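# Stand the cat litter pouch upright with its clip attached

## Task

Set the cat litter pouch upright near the centre of the table, one wide face turned toward the robot arms, not touching or crowding the pan or the scoop. Have the clip fastened on the pouch and holding it tightly, and leave the pan upright rather than tipped over. When all this holds, declare the task complete yourself with finished_scene.

## Robot and tools

Robot: two arms, left_arm and right_arm, each with a parallel two-finger gripper. Calibrated bases (scene frame): left_arm at (-0.024, +0.244, 0) m with quat_wxyz (+1.000, 0, 0, 0); right_arm at (+0.041, -0.340, 0) m with quat_wxyz (+1.000, 0, 0, +0.012).

Frame: every pose, velocity and target is in the scene frame. The origin sits at table-top height, halfway between the nominal bases. +x points out across the table, +z points up, and left_arm is on the +y side. Arm names do not match image left and right. Printed hand poses can be a few centimetres off, more so at long reach.

Gripper axes: the fingers point along the gripper's +z axis and close along its y axis. end_effector_position is the point between the pads, about 1 cm short of the fingertips.

The 16-number row. Both motion tools use it, even when only one arm moves. The first 8 numbers are left_arm: x, y, z (metres, absolute scene-frame position), then qw, qx, qy, qz (absolute orientation, w first), then opening. The next 8 are the same for right_arm. Opening runs from -1 (closed) to +1 (fully open, 0.094 m).

To keep an arm still, resend its whole pose from the last result before it began to rest, plus the opening you want, in every call. To keep an orientation steady, repeat the same target quaternion in each row rather than copying a drifted reading. To leave a gripper alone, resend its present command; a 0 is a real command.

execute_actions(actions, cameras): actions is a list of actions, run in order. Each action is a table of at most 15 rows, and each row lasts one 1/30 s control step. A table with fewer rows repeats its last row until 15 steps pass, so one action is 0.5 s. Each row's poses are absolute targets. An action is rejected for both arms if any target lies more than 0.6 m from that gripper's current position along any of the gripper's own axes. The whole call is rejected if an action is malformed or the first one fails this check. An empty list just returns state and images. cameras picks images: cam_high and cam_low (896x504 each). Leave it out or use ["all"] for both, [] for none.

move(target, speed, blend, opening_speed, blocking, cameras): moves each gripper in a straight line from its current "Hand target" to the absolute pose in target. target is one row, or a list of up to 15 rows visited in turn, with no 0.6 m limit. speed is each arm's top path speed in m/s, 0.002 to 2.9, default 0.25; rotation is capped at twice that in rad/s. Give one number or one per target. blend (m, for lists) rounds corners by passing within that distance of intermediate targets; the default 0 stops at each. opening_speed (0.2 or more, per second on the -1..+1 scale) ramps the fingers; use a value near 0.2 for squashable things. blocking=false returns after about 0.5 s while the move keeps running; a new move then takes over from the current point. A move lasts at least 0.5 s and at most 10 s. Opening changes in later list targets happen only after all arms stop there. Paths ignore obstacles and the other arm. Grippers lag and overshoot more when fast or when the arm is nearly straight. Avoid routing a path close to an arm's own base, since that can flip its shoulder posture; go around it.

The "move:" line reports the ending: done, off_target, moving, held or fault, plus limits. Any arm not named is done, meaning resting within 10 mm and 2 degrees. Neither done nor off_target tells you about contact. limits=paced means the pose sent was clipped; limits=held means a check withheld steps. The clearance check can stop a path that brings the arms too close, but it does not guard gripper against gripper.

wait(seconds 0 to 10, cameras): lets time pass with the last commands held; a running move continues. stop(cameras): brakes the running move and needs braking room. zoom_image(camera "cam_high" or "cam_low", region [x0, y0, x1, y1] pixels, at most 504x504): gives a closer look at the latest image. read_manual(section "licences"): returns licence text only. finished_scene(scene): ends the current scene irreversibly; pass the current scene number.

Reading results: the Hand target is where each arm is actually being driven, often short of your command, so send the rest next time. Each step clips commanded orientation to within 40 degrees of the measured one. Friction and weight can leave a gripper a centimetre or more off in free air without any contact. grip_measured uses the opening scale and can read up to about 2.7 mm wide when empty. On a firmly held hard object it reads slightly narrower, or sometimes wider, than the object. The fingers push at full force (about 50 to 64 N per pad) once the command is roughly 0.05 below the reading at first touch; this needs more for small, round or soft items. To release, command well above grip_measured. "within noise" on Joint velocities means the arm is still. Joint torques include gravity; joints 1 to 3 wrap past ±28 N m.

Avoid: dropping things or releasing them while they move, fast impacts, hard pushes, and anything leaving the table. Never squeeze the other arm's fingers or press the arms together. Objects may get brief random nudges. Holding loads, long reaches or pushing at unreachable poses heats motors. A MOTOR HOT line appears at 75 °C; at 90 °C the arm folds up and idles; at 100 °C it goes limp.

Each tool is called after "Emit:" by a JSON object that holds its "method" and its "body", one argument or row to a line.

## Session

Emit:
{"method": "execute_actions", "body": {
  "actions": []
}}

Emit:
{"method": "zoom_image", "body": {
  "camera": "cam_high",
  "region": [380, 150, 600, 330]
}}

Emit:
{"method": "zoom_image", "body": {
  "camera": "cam_low",
  "region": [400, 120, 700, 320]
}}

Scene clock: 0.00 s.
left_arm: end_effector_position=(+0.1681, +0.5915, +0.1738) grip_measured=+1.000 end_effector_quat_wxyz=(-0.401, +0.723, -0.498, -0.263) | right_arm: end_effector_position=(+0.3793, -0.5114, +0.1383) grip_measured=+1.000 end_effector_quat_wxyz=(+0.661, +0.421, +0.621, -0.029)
Joint positions: left_arm=[0.805 1.402 0.912 -0.226 -0.605 -0.848 0.094] | right_arm=[-0.353 1.501 0.26 1.11 0.308 0.592 0.094]
Joint velocities: within noise
Joint torques (N m): no reading
Motor temperatures (°C): left_arm=[29 30 33 29 28 30 28] | right_arm=[27 33 31 28 26 27 28]
Heat: left arm: 33 °C; right arm: 33 °C.
Hand target: left_arm +0.1669, +0.5919, +0.1785; -0.403, +0.722, -0.495, -0.266 | right_arm +0.3797, -0.5119, +0.1393; +0.661, +0.419, +0.621, -0.032
Tool commands: left_gripper/opening=+1.0 right_gripper/opening=+1.0

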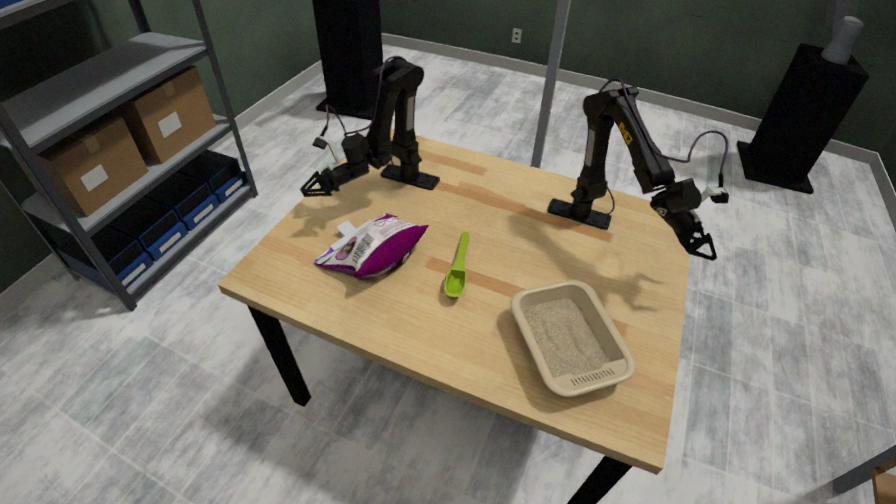

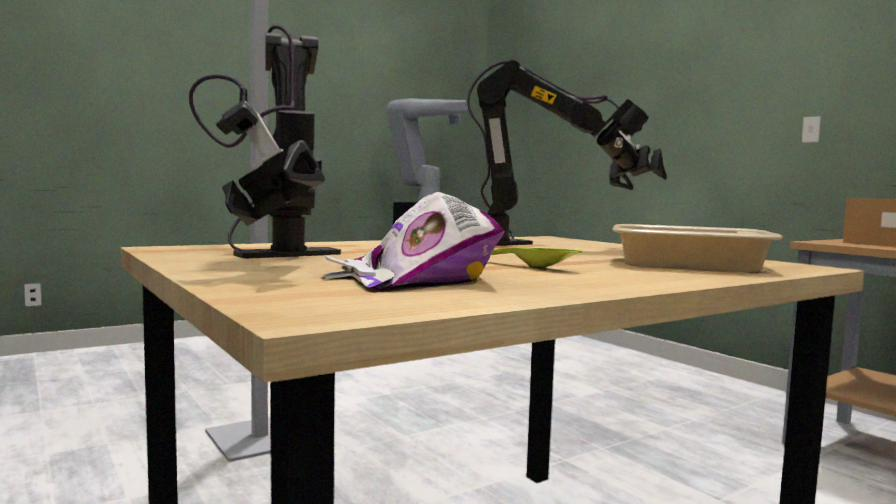

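Scaled by 2.291.

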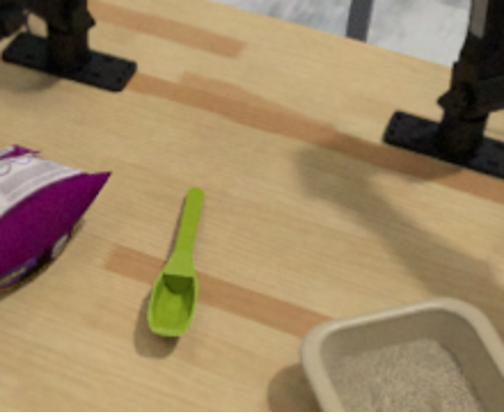

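Scaled by 1.680.

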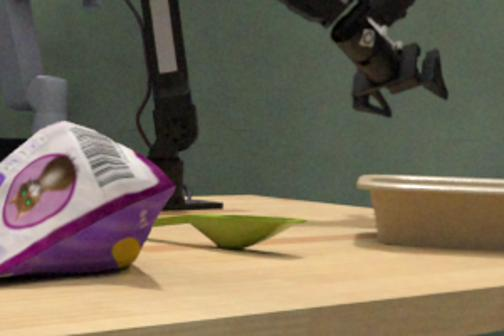

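Emit:
{"method": "zoom_image", "body": {
  "camera": "cam_high",
  "region": [300, 200, 440, 290]
}}

Emit:
{"method": "zoom_image", "body": {
  "camera": "cam_low",
  "region": [310, 180, 520, 300]
}}

Scaled by 3.600.

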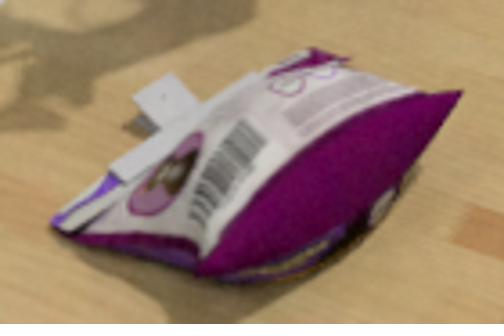

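Scaled by 2.400.

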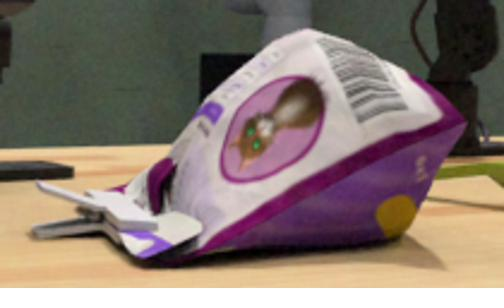

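Emit:
{"method": "move", "body": {
  "target": [0.15, 0.30, 0.28, 0, 0.707, 0.707, 0, -0.3, 0.467, -0.463, 0.06, 0.0971, 0.144, 0.8164, 0.5507, -0.05],
  "speed": 0.4
}}

Emit:
{"method": "zoom_image", "body": {
  "camera": "cam_high",
  "region": [270, 180, 440, 300]
}}

Emit:
{"method": "zoom_image", "body": {
  "camera": "cam_low",
  "region": [260, 180, 520, 320]
}}

Scene clock: 8.37 s.
left_arm: end_effector_position=(+0.1492, +0.3043, +0.2798) grip_measured=-0.299 end_effector_quat_wxyz=(+0.087, +0.833, +0.091, +0.539) | right_arm: end_effector_position=(+0.4626, -0.4635, +0.0625) grip_measured=-0.048 end_effector_quat_wxyz=(+0.113, +0.171, +0.820, +0.535)
Joint positions: left_arm=[1.407 0.766 1.013 -1.572 1.142 -2.11 0.033] | right_arm=[-0.681 2.558 2.043 -1.558 -1.094 -0.557 0.045]
Joint velocities: within noise
Joint torques (N m): left_arm=[0.47 0.65 4.94 0.7 0.72 -0.02] | right_arm=[0.66 -11.18 7.1 -0.65 -0.59 -0.21]
Motor temperatures (°C): left_arm=[29 31 35 30 28 30 28] | right_arm=[27 34 33 29 26 27 28]
Heat: left arm: 35 °C; right arm: 34 °C.
Hand target: left_arm +0.1493, +0.3006, +0.2796; +0.095, +0.828, +0.096, +0.544 | right_arm +0.4668, -0.4626, +0.0599; +0.118, +0.161, +0.821, +0.536
Off the commanded pose: left_arm 0.004 m, 98 deg; orientation clipped | right_arm 0.005 m, 4 deg.
joint sent to its limit (left arm) — joint 4 (wrist pitch), lower limit; joint 6 (wrist roll), lower limit. The joint targets are off in orientation, not in position.
joint sent to its limit (right arm) — joint 4 (wrist pitch), lower limit. The joint targets are off in orientation, not in position.
move: off_target (left_arm, right_arm); limits=paced

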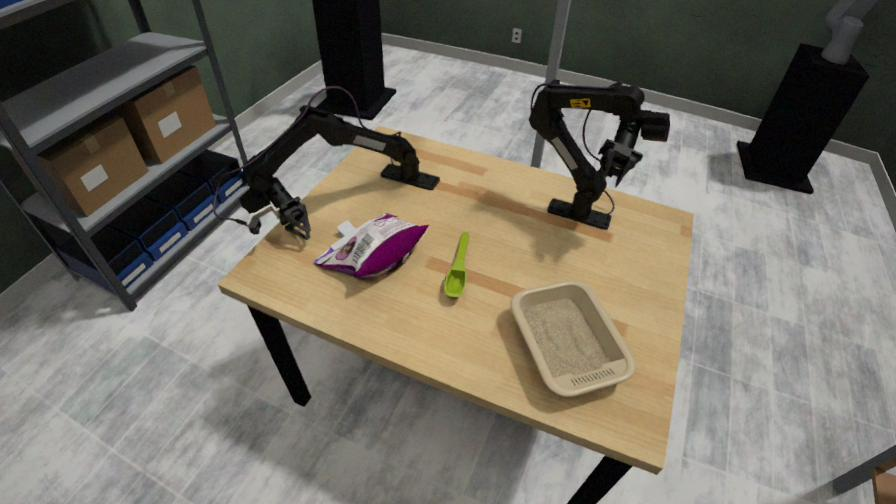

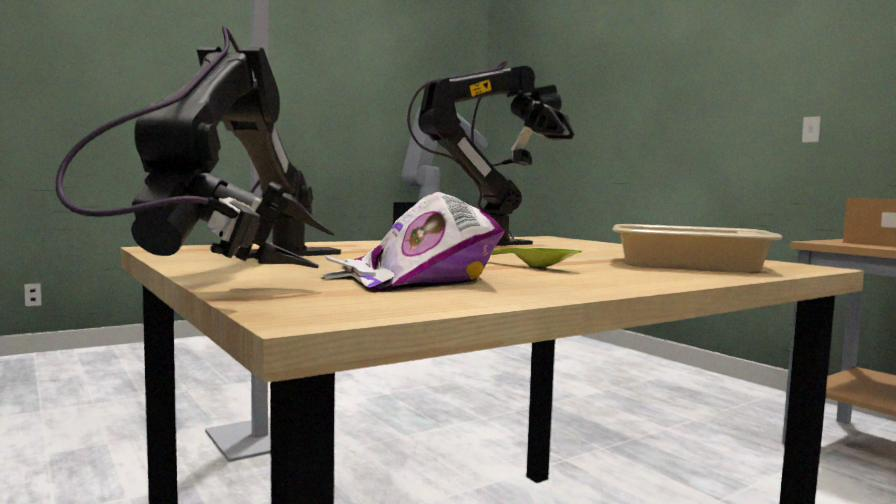

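Scaled by 2.965.

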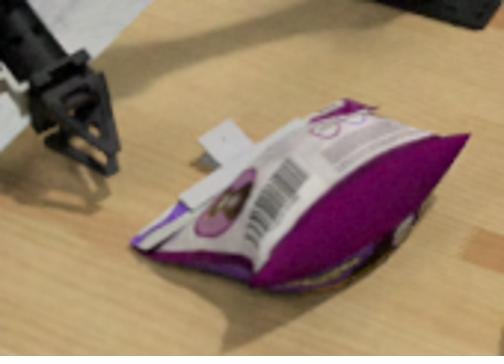

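Scaled by 1.938.

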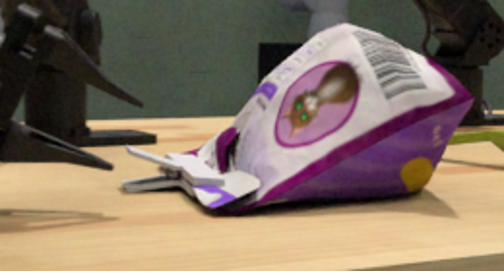

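Emit:
{"method": "move", "body": {
  "target": [0.25, 0.27, 0.21, 0, 0, 1, 0, -0.3, 0.482, -0.432, 0.030, 0.0971, 0.144, 0.8164, 0.5507, -0.3],
  "speed": 0.5
}}

Emit:
{"method": "zoom_image", "body": {
  "camera": "cam_high",
  "region": [280, 200, 400, 300]
}}

Emit:
{"method": "zoom_image", "body": {
  "camera": "cam_low",
  "region": [280, 210, 460, 320]
}}

Scene clock: 12.60 s.
left_arm: end_effector_position=(+0.2453, +0.2678, +0.2054) grip_measured=-0.299 end_effector_quat_wxyz=(+0.608, +0.682, +0.187, +0.361) | right_arm: end_effector_position=(+0.4736, -0.4327, +0.0351) grip_measured=-0.298 end_effector_quat_wxyz=(+0.085, +0.152, +0.819, +0.547)
Joint positions: left_arm=[0.803 1.627 0.862 -1.572 1.57 -2.108 0.033] | right_arm=[-0.607 2.628 2.05 -1.517 -1.107 -0.544 0.033]
Joint velocities: within noise
Joint torques (N m): left_arm=[-0.49 -3.71 6.28 -0.69 0.65 -0.01] | right_arm=[0.68 -10.93 6.95 -0.5 -0.74 -0.11]
Motor temperatures (°C): left_arm=[29 30 35 30 29 30 28] | right_arm=[27 35 34 29 26 27 28]
Heat: left arm: 35 °C; right arm: 35 °C.
Hand target: left_arm +0.2493, +0.2704, +0.2092; +0.612, +0.676, +0.191, +0.362 | right_arm +0.4815, -0.4319, +0.0303; +0.097, +0.144, +0.816, +0.551
Off the commanded pose: left_arm 0.007 m, 158 deg; orientation clipped | right_arm 0.010 m, 2 deg.
joint sent to its limit (left arm) — joint 4 (wrist pitch), lower limit; joint 5 (wrist yaw), upper limit; joint 6 (wrist roll), lower limit. The joint targets are off in orientation, not in position.
move: off_target (left_arm); limits=paced

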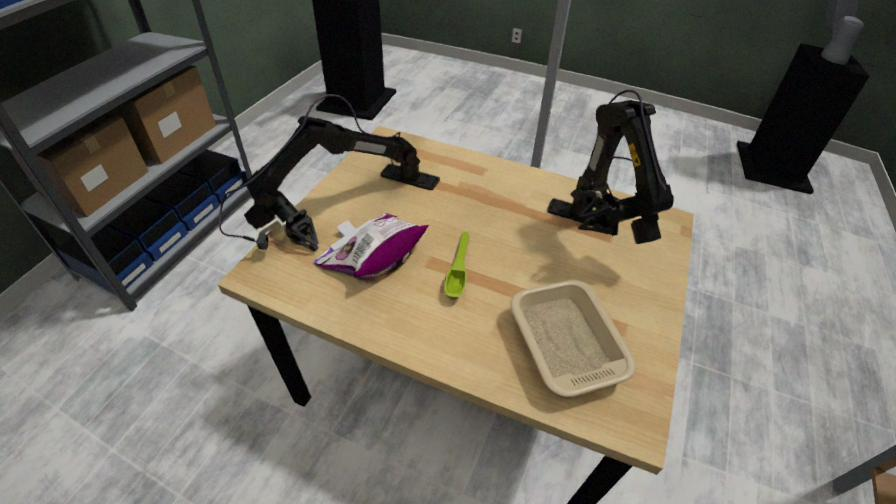

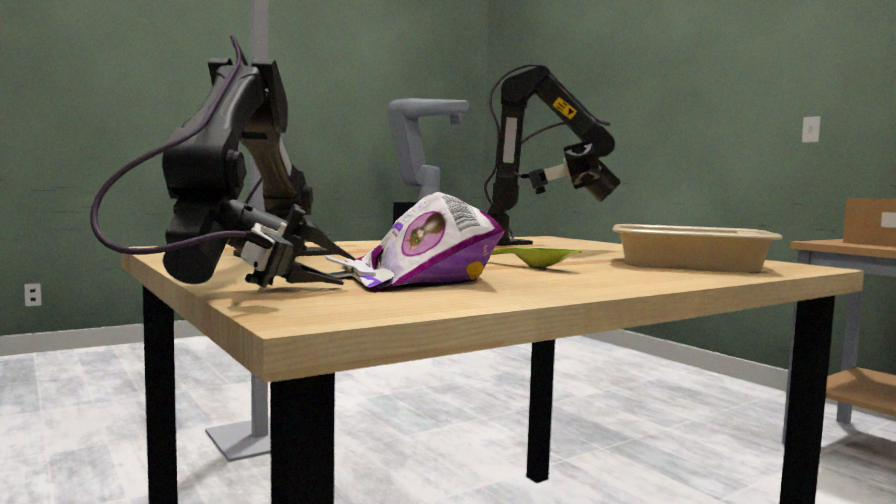

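Scaled by 4.200.

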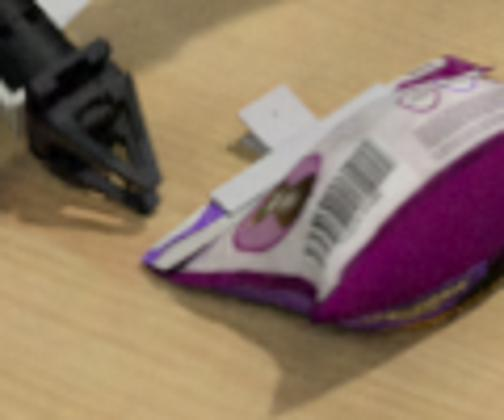

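Scaled by 2.800.

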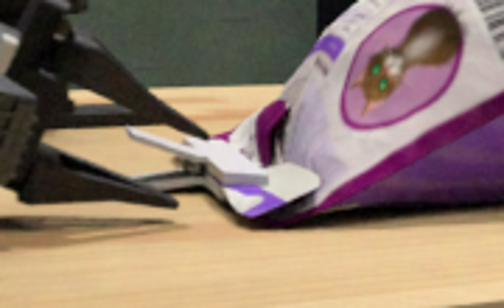

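Emit:
{"method": "move", "body": {
  "target": [
    [0.27, 0.28, 0.24, 0.5, 0, 0.866, 0, -0.3, 0.481, -0.435, 0.019, 0.0971, 0.144, 0.8164, 0.5507, -0.3],
    [0.35, 0.33, 0.28, 0.5, 0, 0.866, 0, -0.3, 0.500, -0.380, 0.019, 0.0971, 0.144, 0.8164, 0.5507, -0.3]
  ],
  "speed": 0.15
}}

Emit:
{"method": "zoom_image", "body": {
  "camera": "cam_high",
  "region": [280, 200, 400, 300]
}}

Emit:
{"method": "zoom_image", "body": {
  "camera": "cam_low",
  "region": [280, 210, 460, 320]
}}

Scene clock: 21.70 s.
left_arm: end_effector_position=(+0.3453, +0.3291, +0.2776) grip_measured=-0.299 end_effector_quat_wxyz=(+0.540, +0.706, +0.007, +0.458) | right_arm: end_effector_position=(+0.4992, -0.3836, +0.0289) grip_measured=-0.299 end_effector_quat_wxyz=(+0.089, +0.158, +0.805, +0.565)
Joint positions: left_arm=[0.713 1.908 1.571 -1.574 1.574 -2.107 0.033] | right_arm=[-0.491 2.563 1.892 -1.208 -1.199 -0.292 0.033]
Joint velocities: within noise
Joint torques (N m): left_arm=[-0.42 -6.65 7.53 -0.11 0.66 -0.07] | right_arm=[0.87 -12.93 3.17 0.25 -0.36 -0.06]
Motor temperatures (°C): left_arm=[29 31 36 30 29 30 28] | right_arm=[27 39 34 28 27 27 28]
Heat: left arm: 36 °C; right arm: 39 °C.
Hand target: left_arm +0.3494, +0.3301, +0.2793; +0.546, +0.702, +0.011, +0.457 | right_arm +0.4999, -0.3803, +0.0193; +0.095, +0.142, +0.816, +0.552
Off the commanded pose: left_arm 0.005 m, 148 deg; orientation clipped | right_arm 0.011 m, 3 deg.
joint sent to its limit (left arm) — joint 4 (wrist pitch), lower limit; joint 5 (wrist yaw), upper limit; joint 6 (wrist roll), lower limit. The joint targets are off in orientation, not in position.
move: off_target (left_arm, right_arm); limits=paced

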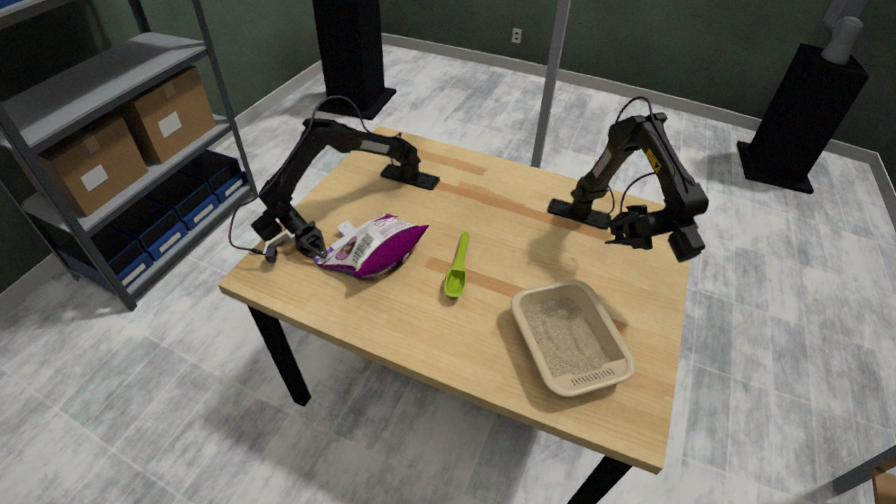

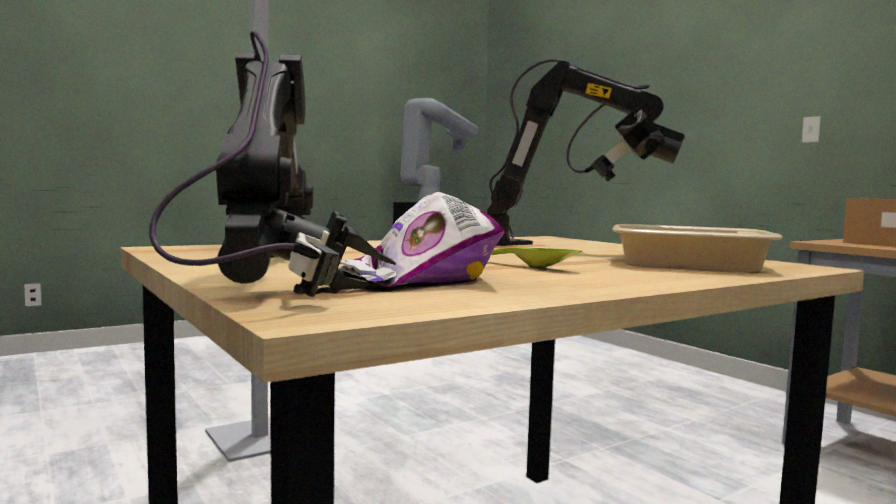

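Scaled by 4.200.

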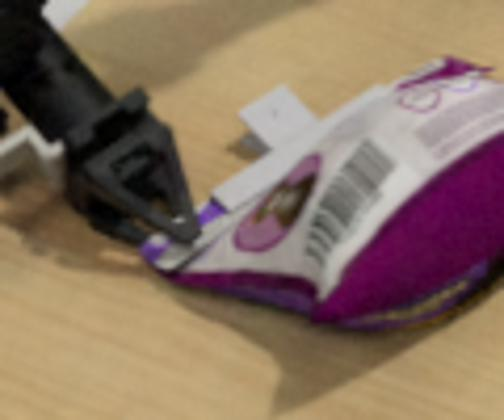

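Scaled by 2.800.

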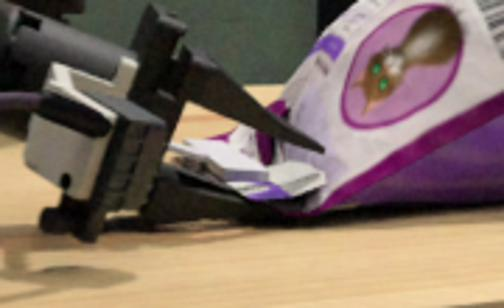

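Emit:
{"method": "move", "body": {
  "target": [
    [0.3453,0.3291,0.2776,0.540,0.706,0.007,0.458,-0.3, 0.500,-0.380,0.019,0.0971,0.144,0.8164,0.5507,-1],
    [0.34,0.32,0.28,-0.3026,0.1895,-0.680,0.640,-0.3, 0.497,-0.375,0.11,0.0493,0.1666,0.9444,0.2797,-1],
    [0.28,0.08,0.22,-0.2588,0,-0.9659,0,-0.3, 0.485,-0.355,0.20,0.0227,0.1722,0.9763,0.1285,-1]
  ],
  "speed": [0.2,0.6,0.4],
  "opening_speed": 1.0
}}

Emit:
{"method": "zoom_image", "body": {
  "camera": "cam_high",
  "region": [270, 170, 510, 310]
}}

Emit:
{"method": "zoom_image", "body": {
  "camera": "cam_low",
  "region": [260, 150, 600, 320]
}}

Scene clock: 29.17 s.
left_arm: end_effector_position=(+0.2770, +0.0795, +0.2146) grip_measured=-0.299 end_effector_quat_wxyz=(+0.254, +0.004, +0.967, -0.005) | right_arm: end_effector_position=(+0.4869, -0.3514, +0.1612) grip_measured=-0.982 end_effector_quat_wxyz=(+0.038, +0.183, +0.972, +0.139)
Joint positions: left_arm=[-0.655 1.467 1.437 -1.114 -0.294 -0.582 0.033] | right_arm=[-0.161 2.223 2.279 -1.535 -0.275 0.248 0.001]
Joint velocities: within noise
Joint torques (N m): left_arm=[-0.28 -4.23 9.01 1.03 -0.35 -0.04] | right_arm=[-0.53 -16.31 9.55 0.04 -0.06 -0.03]
Motor temperatures (°C): left_arm=[29 32 36 30 29 30 28] | right_arm=[27 43 35 28 26 27 28]
Heat: left arm: 36 °C; right arm: 43 °C.
Hand target: left_arm +0.2799, +0.0800, +0.2200; +0.259, +0.000, +0.966, +0.000 | right_arm +0.4836, -0.3545, +0.1982; +0.078, +0.179, +0.971, +0.135
Off the commanded pose: left_arm 0.006 m, 1 deg | right_arm 0.039 m, 2 deg.
joint sent to its limit (right arm) — joint 4 (wrist pitch), lower limit. The joint targets are off in orientation, not in position.
move: off_target (right_arm)

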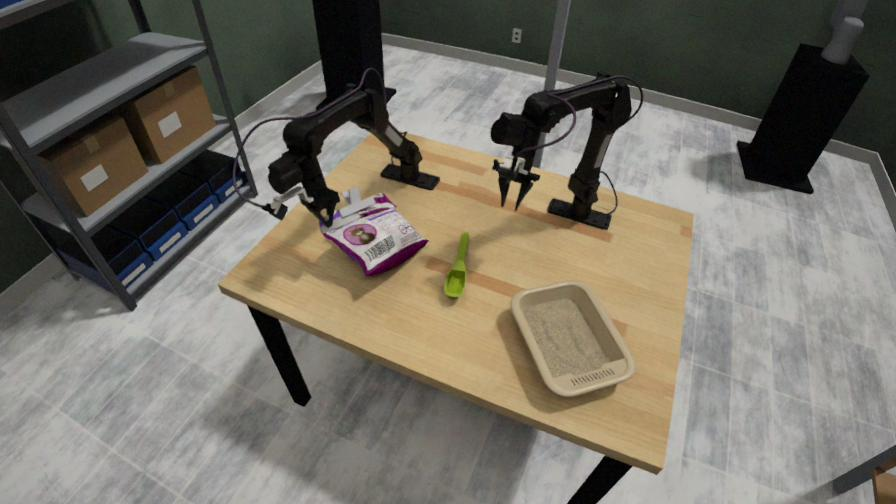

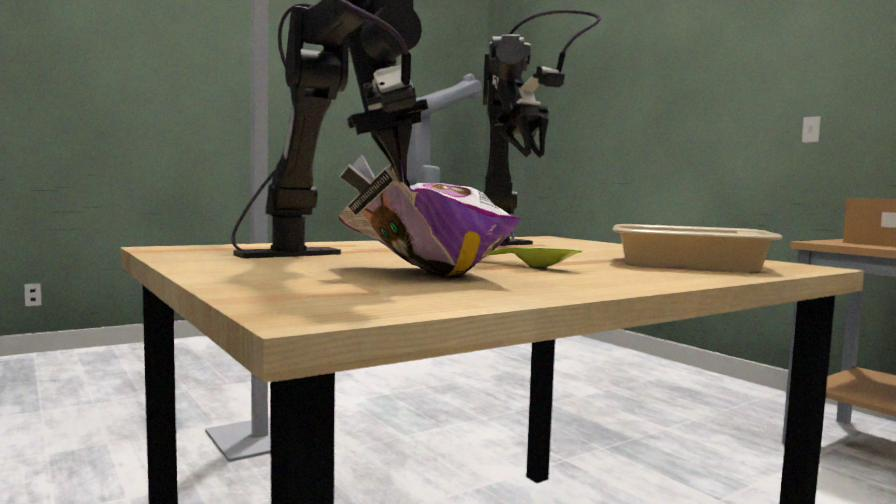

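Scaled by 2.100.

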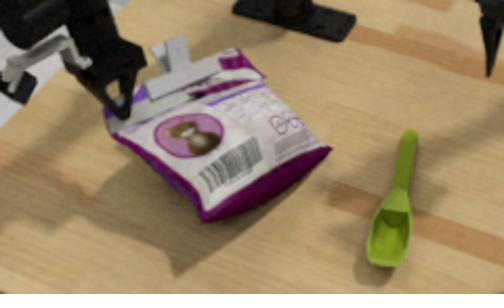

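Scaled by 1.482.

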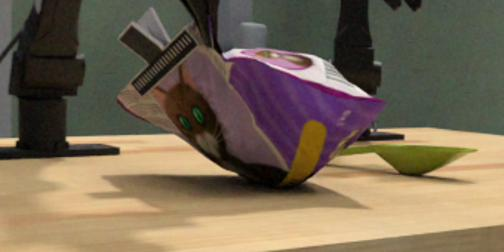

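Emit:
{"method": "move", "body": {
  "target": [
    [0.275,-0.052,0.08,0,-0.122,0.9925,0,0.1, 0.485,-0.345,0.24,0.0227,0.1722,0.9763,0.1285,-1],
    [0.275,-0.052,0.013,0,-0.122,0.9925,0,0.1, 0.480,-0.33,0.26,0.0227,0.1722,0.9763,0.1285,-1]
  ],
  "speed": 0.25
}}

Emit:
{"method": "zoom_image", "body": {
  "camera": "cam_high",
  "region": [290, 150, 510, 310]
}}

Emit:
{"method": "zoom_image", "body": {
  "camera": "cam_low",
  "region": [260, 150, 600, 320]
}}

Scene clock: 31.93 s.
left_arm: end_effector_position=(+0.2749, -0.0494, +0.0162) grip_measured=+0.099 end_effector_quat_wxyz=(-0.001, -0.121, +0.993, +0.002) | right_arm: end_effector_position=(+0.4778, -0.3314, +0.2146) grip_measured=-0.982 end_effector_quat_wxyz=(+0.085, +0.195, +0.967, +0.138)
Joint positions: left_arm=[-0.779 2.206 1.7 -1.068 0 -1.022 0.052] | right_arm=[-0.11 2.117 2.32 -1.567 -0.254 0.338 0.001]
Joint velocities: within noise
Joint torques (N m): left_arm=[-0.25 -10.19 5.87 0.59 0 -0.05] | right_arm=[-0.39 -15.76 10.15 0.59 -0.36 -0.03]
Motor temperatures (°C): left_arm=[29 32 36 30 29 30 28] | right_arm=[27 45 36 28 26 27 28]
Heat: left arm: 36 °C; right arm: 45 °C.
Hand target: left_arm +0.2750, -0.0519, +0.0131; +0.000, -0.122, +0.993, +0.000 | right_arm +0.4774, -0.3297, +0.2583; +0.146, +0.184, +0.960, +0.150
Off the commanded pose: left_arm 0.004 m, 0 deg | right_arm 0.045 m, 8 deg.
joint read past its limit (right arm) — joint 4 (wrist pitch), lower limit.
joint sent to its limit (right arm) — joint 4 (wrist pitch), lower limit. The joint targets are off in orientation, not in position.
move: off_target (right_arm)

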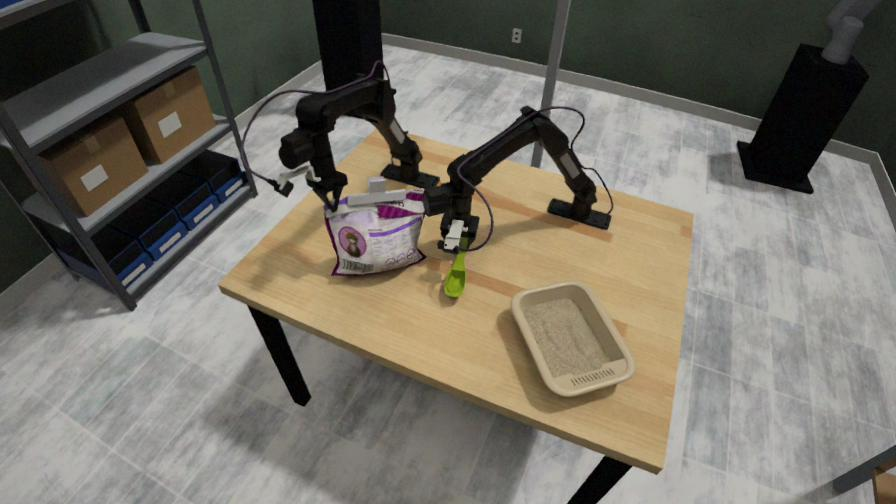

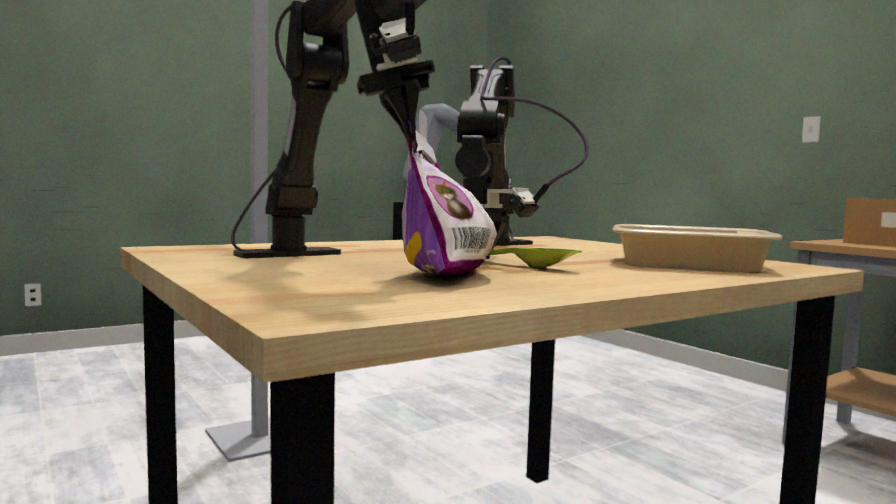

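Scaled by 2.291.

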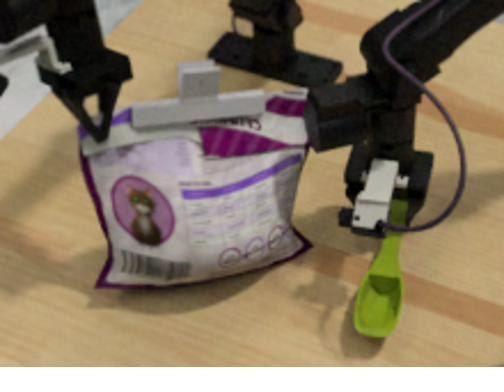

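Scaled by 1.482.

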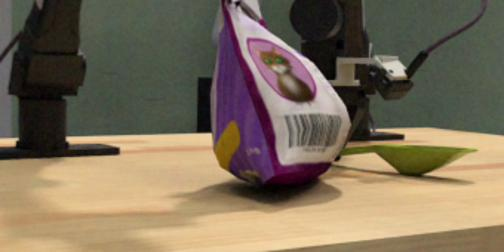

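Emit:
{"method": "move", "body": {
  "target": [
    [0.275,-0.052,0.013,0,-0.122,0.9925,0,-1, 0.480,-0.33,0.26,0.0227,0.1722,0.9763,0.1285,-1],
    [0.24,-0.04,0.05,0,-0.122,0.9925,0,-1, 0.46,-0.315,0.27,0.0338,0.2566,0.9576,0.126,-1],
    [0.16,0.20,0.05,0,0,1,0,-1, 0.43,-0.29,0.27,0.05,0.379,0.916,0.1206,-1],
    [0.16,0.22,0.014,0,0,1,0,0.1, 0.41,-0.25,0.27,0.0653,0.4957,0.8586,0.113,-1]
  ],
  "speed": 0.3,
  "blend": [0,0.02,0.02,0]
}}

Emit:
{"method": "zoom_image", "body": {
  "camera": "cam_high",
  "region": [310, 150, 530, 310]
}}

Emit:
{"method": "zoom_image", "body": {
  "camera": "cam_low",
  "region": [300, 100, 640, 320]
}}

Scene clock: 36.47 s.
left_arm: end_effector_position=(+0.1603, +0.2198, +0.0177) grip_measured=+0.099 end_effector_quat_wxyz=(+0.001, +0.001, +1.000, +0.003) | right_arm: end_effector_position=(+0.4251, -0.2659, +0.2578) grip_measured=-0.982 end_effector_quat_wxyz=(+0.107, +0.503, +0.851, +0.107)
Joint positions: left_arm=[-0.142 1.334 0.647 -0.881 -0.006 -0.14 0.052] | right_arm=[0.153 1.87 2.144 -1.543 -0.022 1.247 0.001]
Joint velocities: within noise
Joint torques (N m): left_arm=[0.44 -2.19 5 0.62 0.03 0.1] | right_arm=[1.62 -11.51 4.78 0.55 -0.75 0.06]
Motor temperatures (°C): left_arm=[29 33 36 30 29 30 28] | right_arm=[27 46 35 28 26 27 28]
Heat: left arm: 36 °C; right arm: 46 °C.
Hand target: left_arm +0.1599, +0.2200, +0.0141; +0.000, +0.000, +1.000, +0.000 | right_arm +0.4104, -0.2506, +0.2694; +0.091, +0.493, +0.855, +0.134
Off the commanded pose: left_arm 0.004 m, 0 deg | right_arm 0.025 m, 5 deg.
joint sent to its limit (right arm) — joint 4 (wrist pitch), lower limit. The joint targets are off in orientation, not in position.
move: off_target (right_arm)

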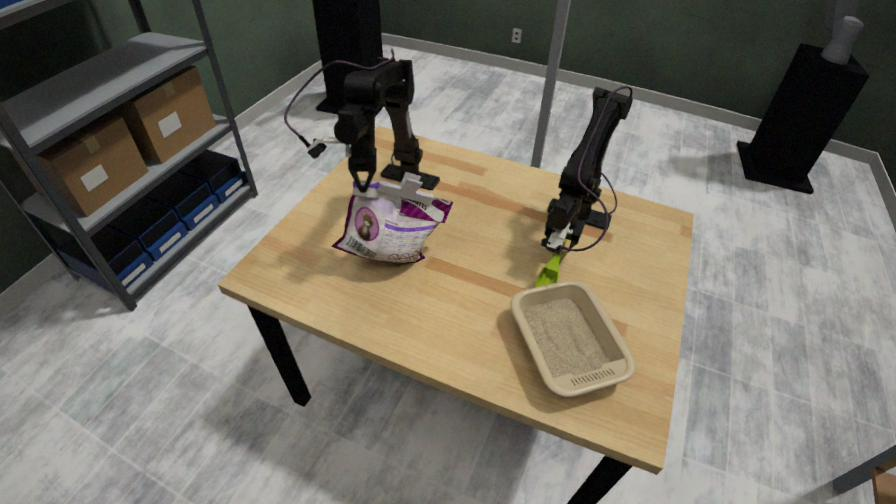

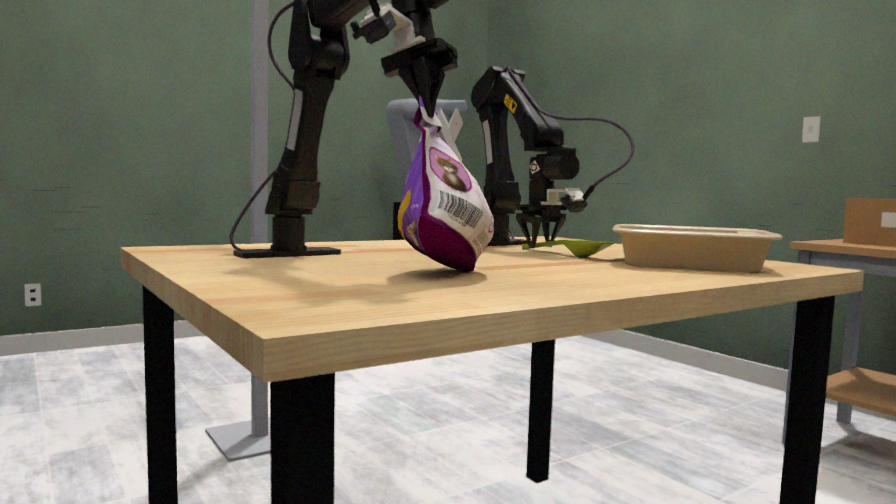

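Scaled by 2.291.

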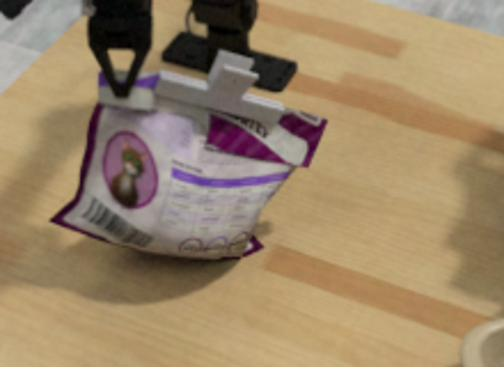

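Scaled by 1.482.

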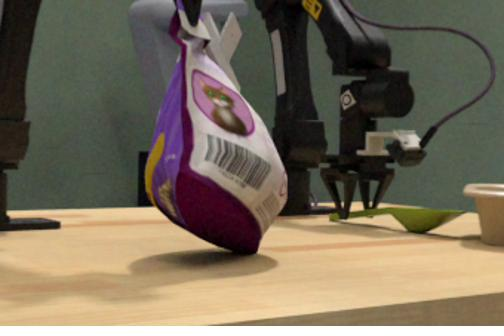

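Emit:
{"method": "move", "body": {
  "target": [
    [0.165,0.222,0.08,0,0,1,0,0.1, 0.37,-0.20,0.275,0.0653,0.4957,0.8586,0.113,-1],
    [0.23,0.21,0.25,0.0923,0.701,0.701,-0.0923,-0.2, 0.28,-0.115,0.27,0.0794,0.6036,0.7865,0.1035,-1]
  ],
  "speed": [0.25,0.45],
  "blend": [0.02,0]
}}

Emit:
{"method": "zoom_image", "body": {
  "camera": "cam_high",
  "region": [380, 130, 600, 300]
}}

Emit:
{"method": "zoom_image", "body": {
  "camera": "cam_low",
  "region": [340, 80, 640, 300]
}}

Scene clock: 40.83 s.
left_arm: end_effector_position=(+0.2334, +0.2118, +0.2402) grip_measured=-0.199 end_effector_quat_wxyz=(+0.146, +0.690, +0.708, -0.024) | right_arm: end_effector_position=(+0.2873, -0.1259, +0.2583) grip_measured=-0.982 end_effector_quat_wxyz=(+0.101, +0.602, +0.786, +0.099)
Joint positions: left_arm=[0.039 1.431 1.597 -1.567 0.245 1.563 0.038] | right_arm=[0.784 1.675 1.916 -1.59 0.178 2.096 0.001]
Joint velocities: within noise
Joint torques (N m): left_arm=[0.4 -4.97 7.77 0.6 0.3 0.03] | right_arm=[1.33 -8.98 5.5 0.81 -0.42 0.01]
Motor temperatures (°C): left_arm=[29 32 36 30 29 30 28] | right_arm=[27 46 35 29 27 27 29]
Heat: left arm: 36 °C; right arm: 46 °C.
Hand target: left_arm +0.2301, +0.2099, +0.2491; +0.158, +0.690, +0.706, -0.024 | right_arm +0.2804, -0.1153, +0.2694; +0.082, +0.595, +0.788, +0.133
Off the commanded pose: left_arm 0.011 m, 10 deg | right_arm 0.018 m, 2 deg.
joint read past its limit (right arm) — joint 4 (wrist pitch), lower limit.
joint sent to its limit (left arm) — joint 4 (wrist pitch), lower limit. The joint targets are off in orientation, not in position.
joint sent to its limit (right arm) — joint 4 (wrist pitch), lower limit; joint 6 (wrist roll), upper limit. The joint targets are off in orientation, not in position.
move: off_target (left_arm, right_arm); target 2's new opening was sent with left_arm's hand 0.011 m and 10 deg from that target

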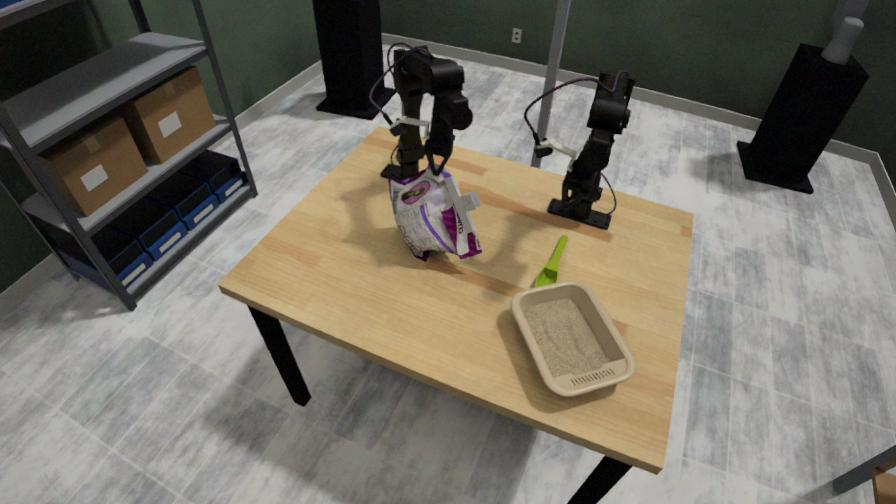

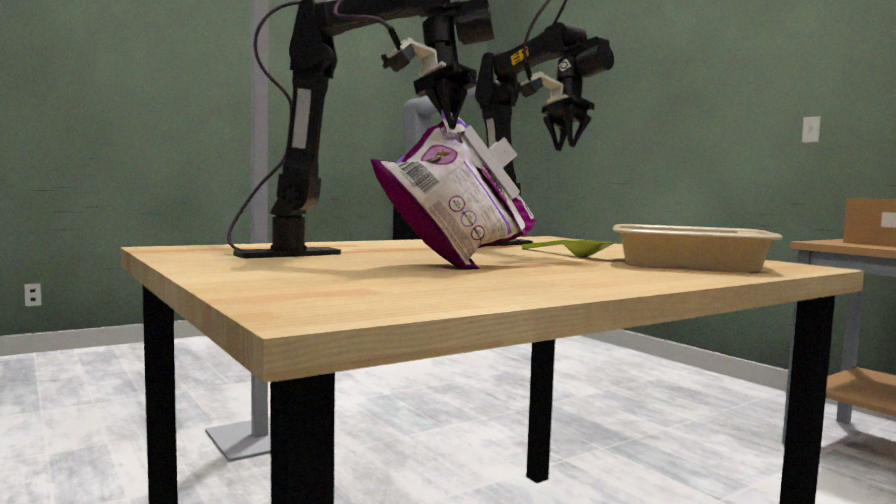

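Scaled by 2.291.

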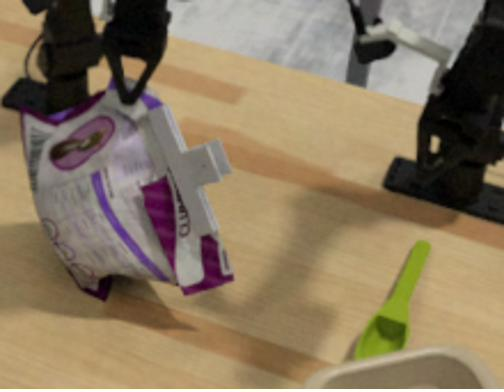

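Scaled by 1.680.

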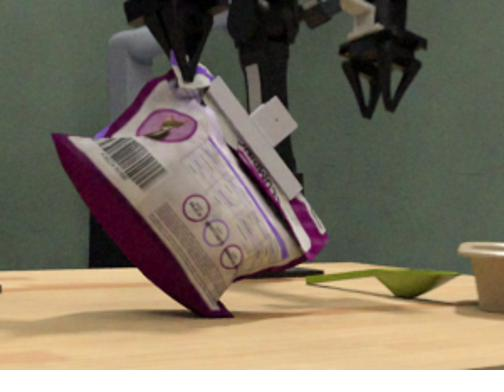

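Emit:
{"method": "move", "body": {
  "target": [
    [0.27,0.12,0.25,0.0923,0.701,0.701,-0.0923,-0.2, 0.28,-0.21,0.25,0.0794,0.6036,0.7865,0.1035,-1],
    [0.30,0.06,0.25,0.0923,0.701,0.701,-0.0923,-0.2, 0.27,-0.29,0.195,0.0794,0.6036,0.7865,0.1035,-1]
  ],
  "speed": 0.2,
  "blend": [0.03,0]
}}

Emit:
{"method": "zoom_image", "body": {
  "camera": "cam_high",
  "region": [340, 130, 560, 300]
}}

Emit:
{"method": "zoom_image", "body": {
  "camera": "cam_low",
  "region": [300, 80, 600, 300]
}}

Scene clock: 43.40 s.
left_arm: end_effector_position=(+0.2988, +0.0615, +0.2475) grip_measured=-0.199 end_effector_quat_wxyz=(+0.143, +0.695, +0.701, -0.073) | right_arm: end_effector_position=(+0.2513, -0.2976, +0.1946) grip_measured=-0.982 end_effector_quat_wxyz=(+0.062, +0.607, +0.790, +0.064)
Joint positions: left_arm=[-0.403 1.841 2.061 -1.575 0.24 1.135 0.038] | right_arm=[0.177 1.22 1.272 -1.445 0.01 1.511 0.001]
Joint velocities: within noise
Joint torques (N m): left_arm=[-0.12 -6.76 7.87 0.67 0.15 0] | right_arm=[-0.47 -3.4 4.63 1.29 -0.35 -0.04]
Motor temperatures (°C): left_arm=[29 32 37 30 29 30 28] | right_arm=[27 45 35 29 27 27 29]
Heat: left arm: 37 °C; right arm: 45 °C.
Hand target: left_arm +0.2998, +0.0600, +0.2495; +0.143, +0.693, +0.702, -0.075 | right_arm +0.2689, -0.2905, +0.1963; +0.079, +0.603, +0.787, +0.102
Off the commanded pose: left_arm 0.003 m, 6 deg | right_arm 0.020 m, 5 deg.
joint sent to its limit (left arm) — joint 4 (wrist pitch), lower limit. The joint targets are off in orientation, not in position.
move: off_target (left_arm, right_arm)

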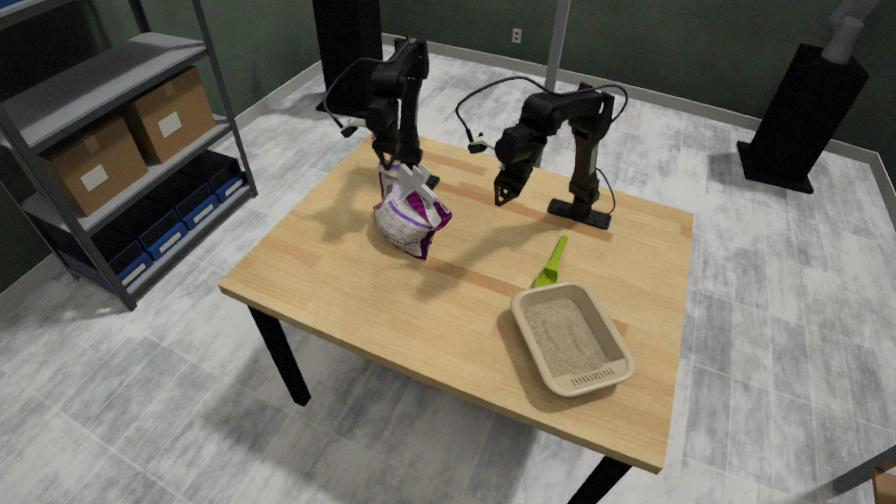

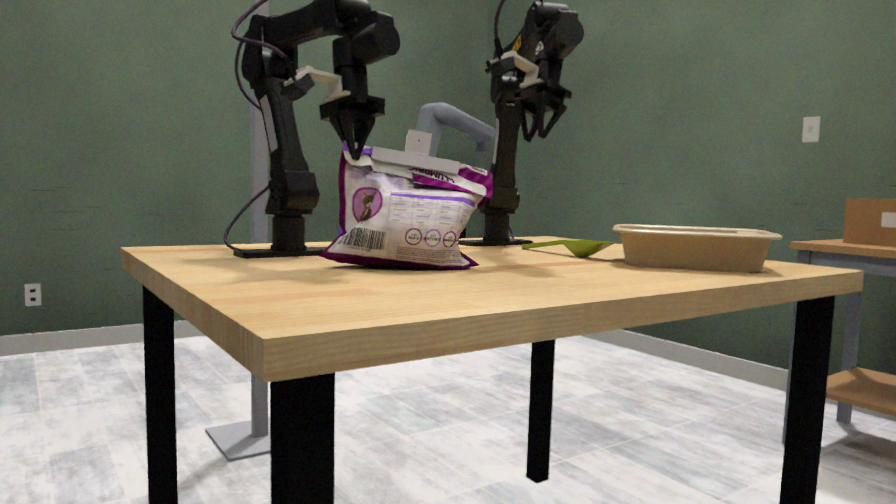

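Scaled by 2.291.

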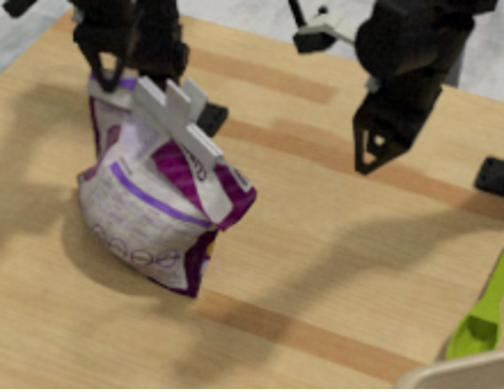

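Scaled by 1.680.

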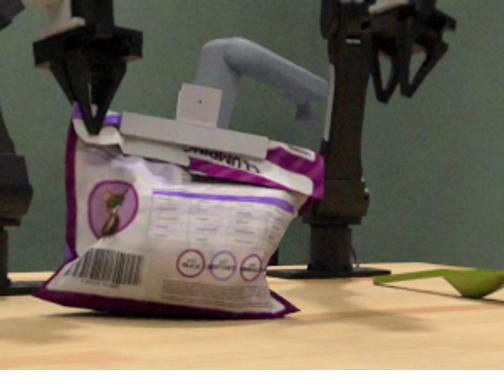

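Emit:
{"method": "move", "body": {
  "target": [
    [0.308,-0.070,0.225,0.107,0.776,0.607,-0.137,0.1, 0.25,-0.298,0.20,0.0794,0.6036,0.7865,0.1035,-1]
  ],
  "speed": 0.25
}}

Emit:
{"method": "zoom_image", "body": {
  "camera": "cam_high",
  "region": [360, 130, 540, 280]
}}

Emit:
{"method": "zoom_image", "body": {
  "camera": "cam_low",
  "region": [300, 80, 600, 300]
}}

Scene clock: 44.97 s.
left_arm: end_effector_position=(+0.3069, -0.0673, +0.2235) grip_measured=+0.099 end_effector_quat_wxyz=(+0.157, +0.769, +0.608, -0.118) | right_arm: end_effector_position=(+0.2425, -0.2992, +0.1969) grip_measured=-0.982 end_effector_quat_wxyz=(+0.064, +0.607, +0.788, +0.082)
Joint positions: left_arm=[-0.638 2.177 2.435 -1.579 0.309 1.127 0.052] | right_arm=[0.157 1.162 1.241 -1.442 -0.015 1.494 0.001]
Joint velocities: within noise
Joint torques (N m): left_arm=[0.44 -9.44 7.94 0.8 0.4 -0.03] | right_arm=[-0.57 -3.58 4.98 0.93 -0.16 -0.08]
Motor temperatures (°C): left_arm=[29 32 37 30 29 30 28] | right_arm=[27 44 35 29 27 27 29]
Heat: left arm: 37 °C; right arm: 44 °C.
Hand target: left_arm +0.3077, -0.0698, +0.2245; +0.159, +0.766, +0.609, -0.127 | right_arm +0.2498, -0.2981, +0.2003; +0.079, +0.604, +0.787, +0.103
Off the commanded pose: left_arm 0.003 m, 6 deg | right_arm 0.008 m, 3 deg.
joint sent to its limit (left arm) — joint 4 (wrist pitch), lower limit. The joint targets are off in orientation, not in position.
move: off_target (left_arm, right_arm)

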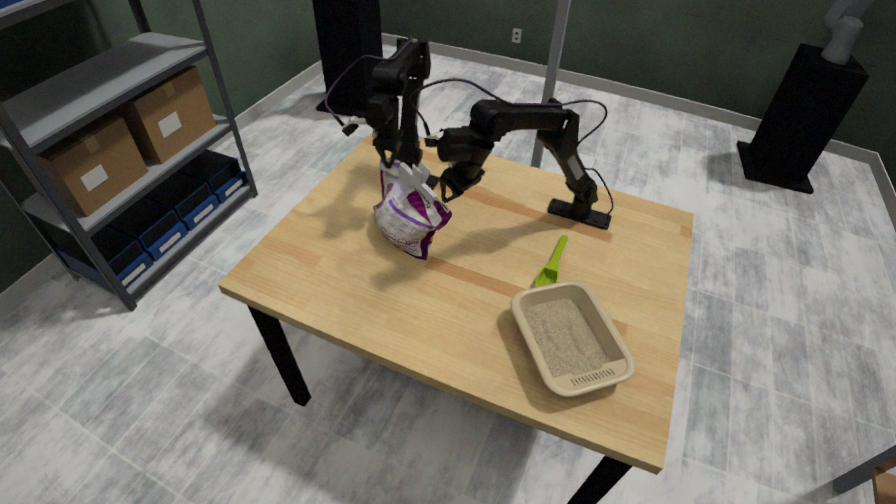

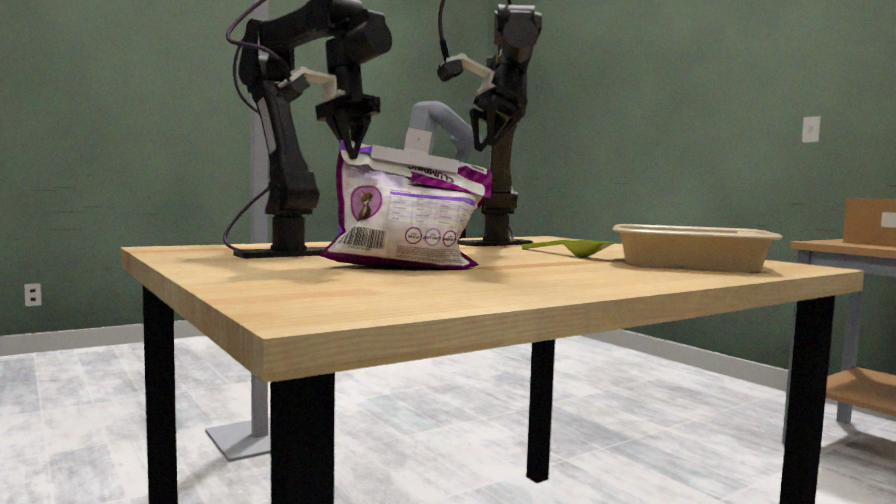

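Scaled by 2.800.

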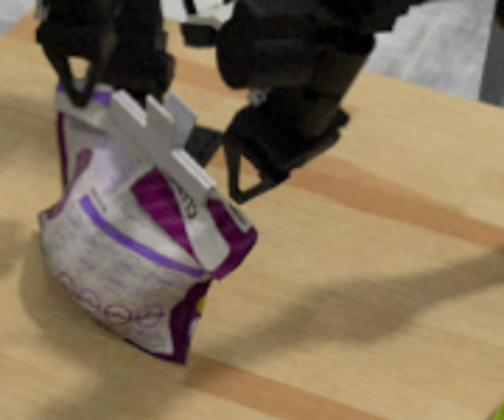

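Scaled by 1.680.

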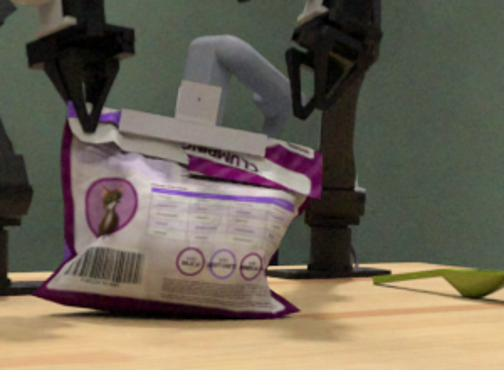

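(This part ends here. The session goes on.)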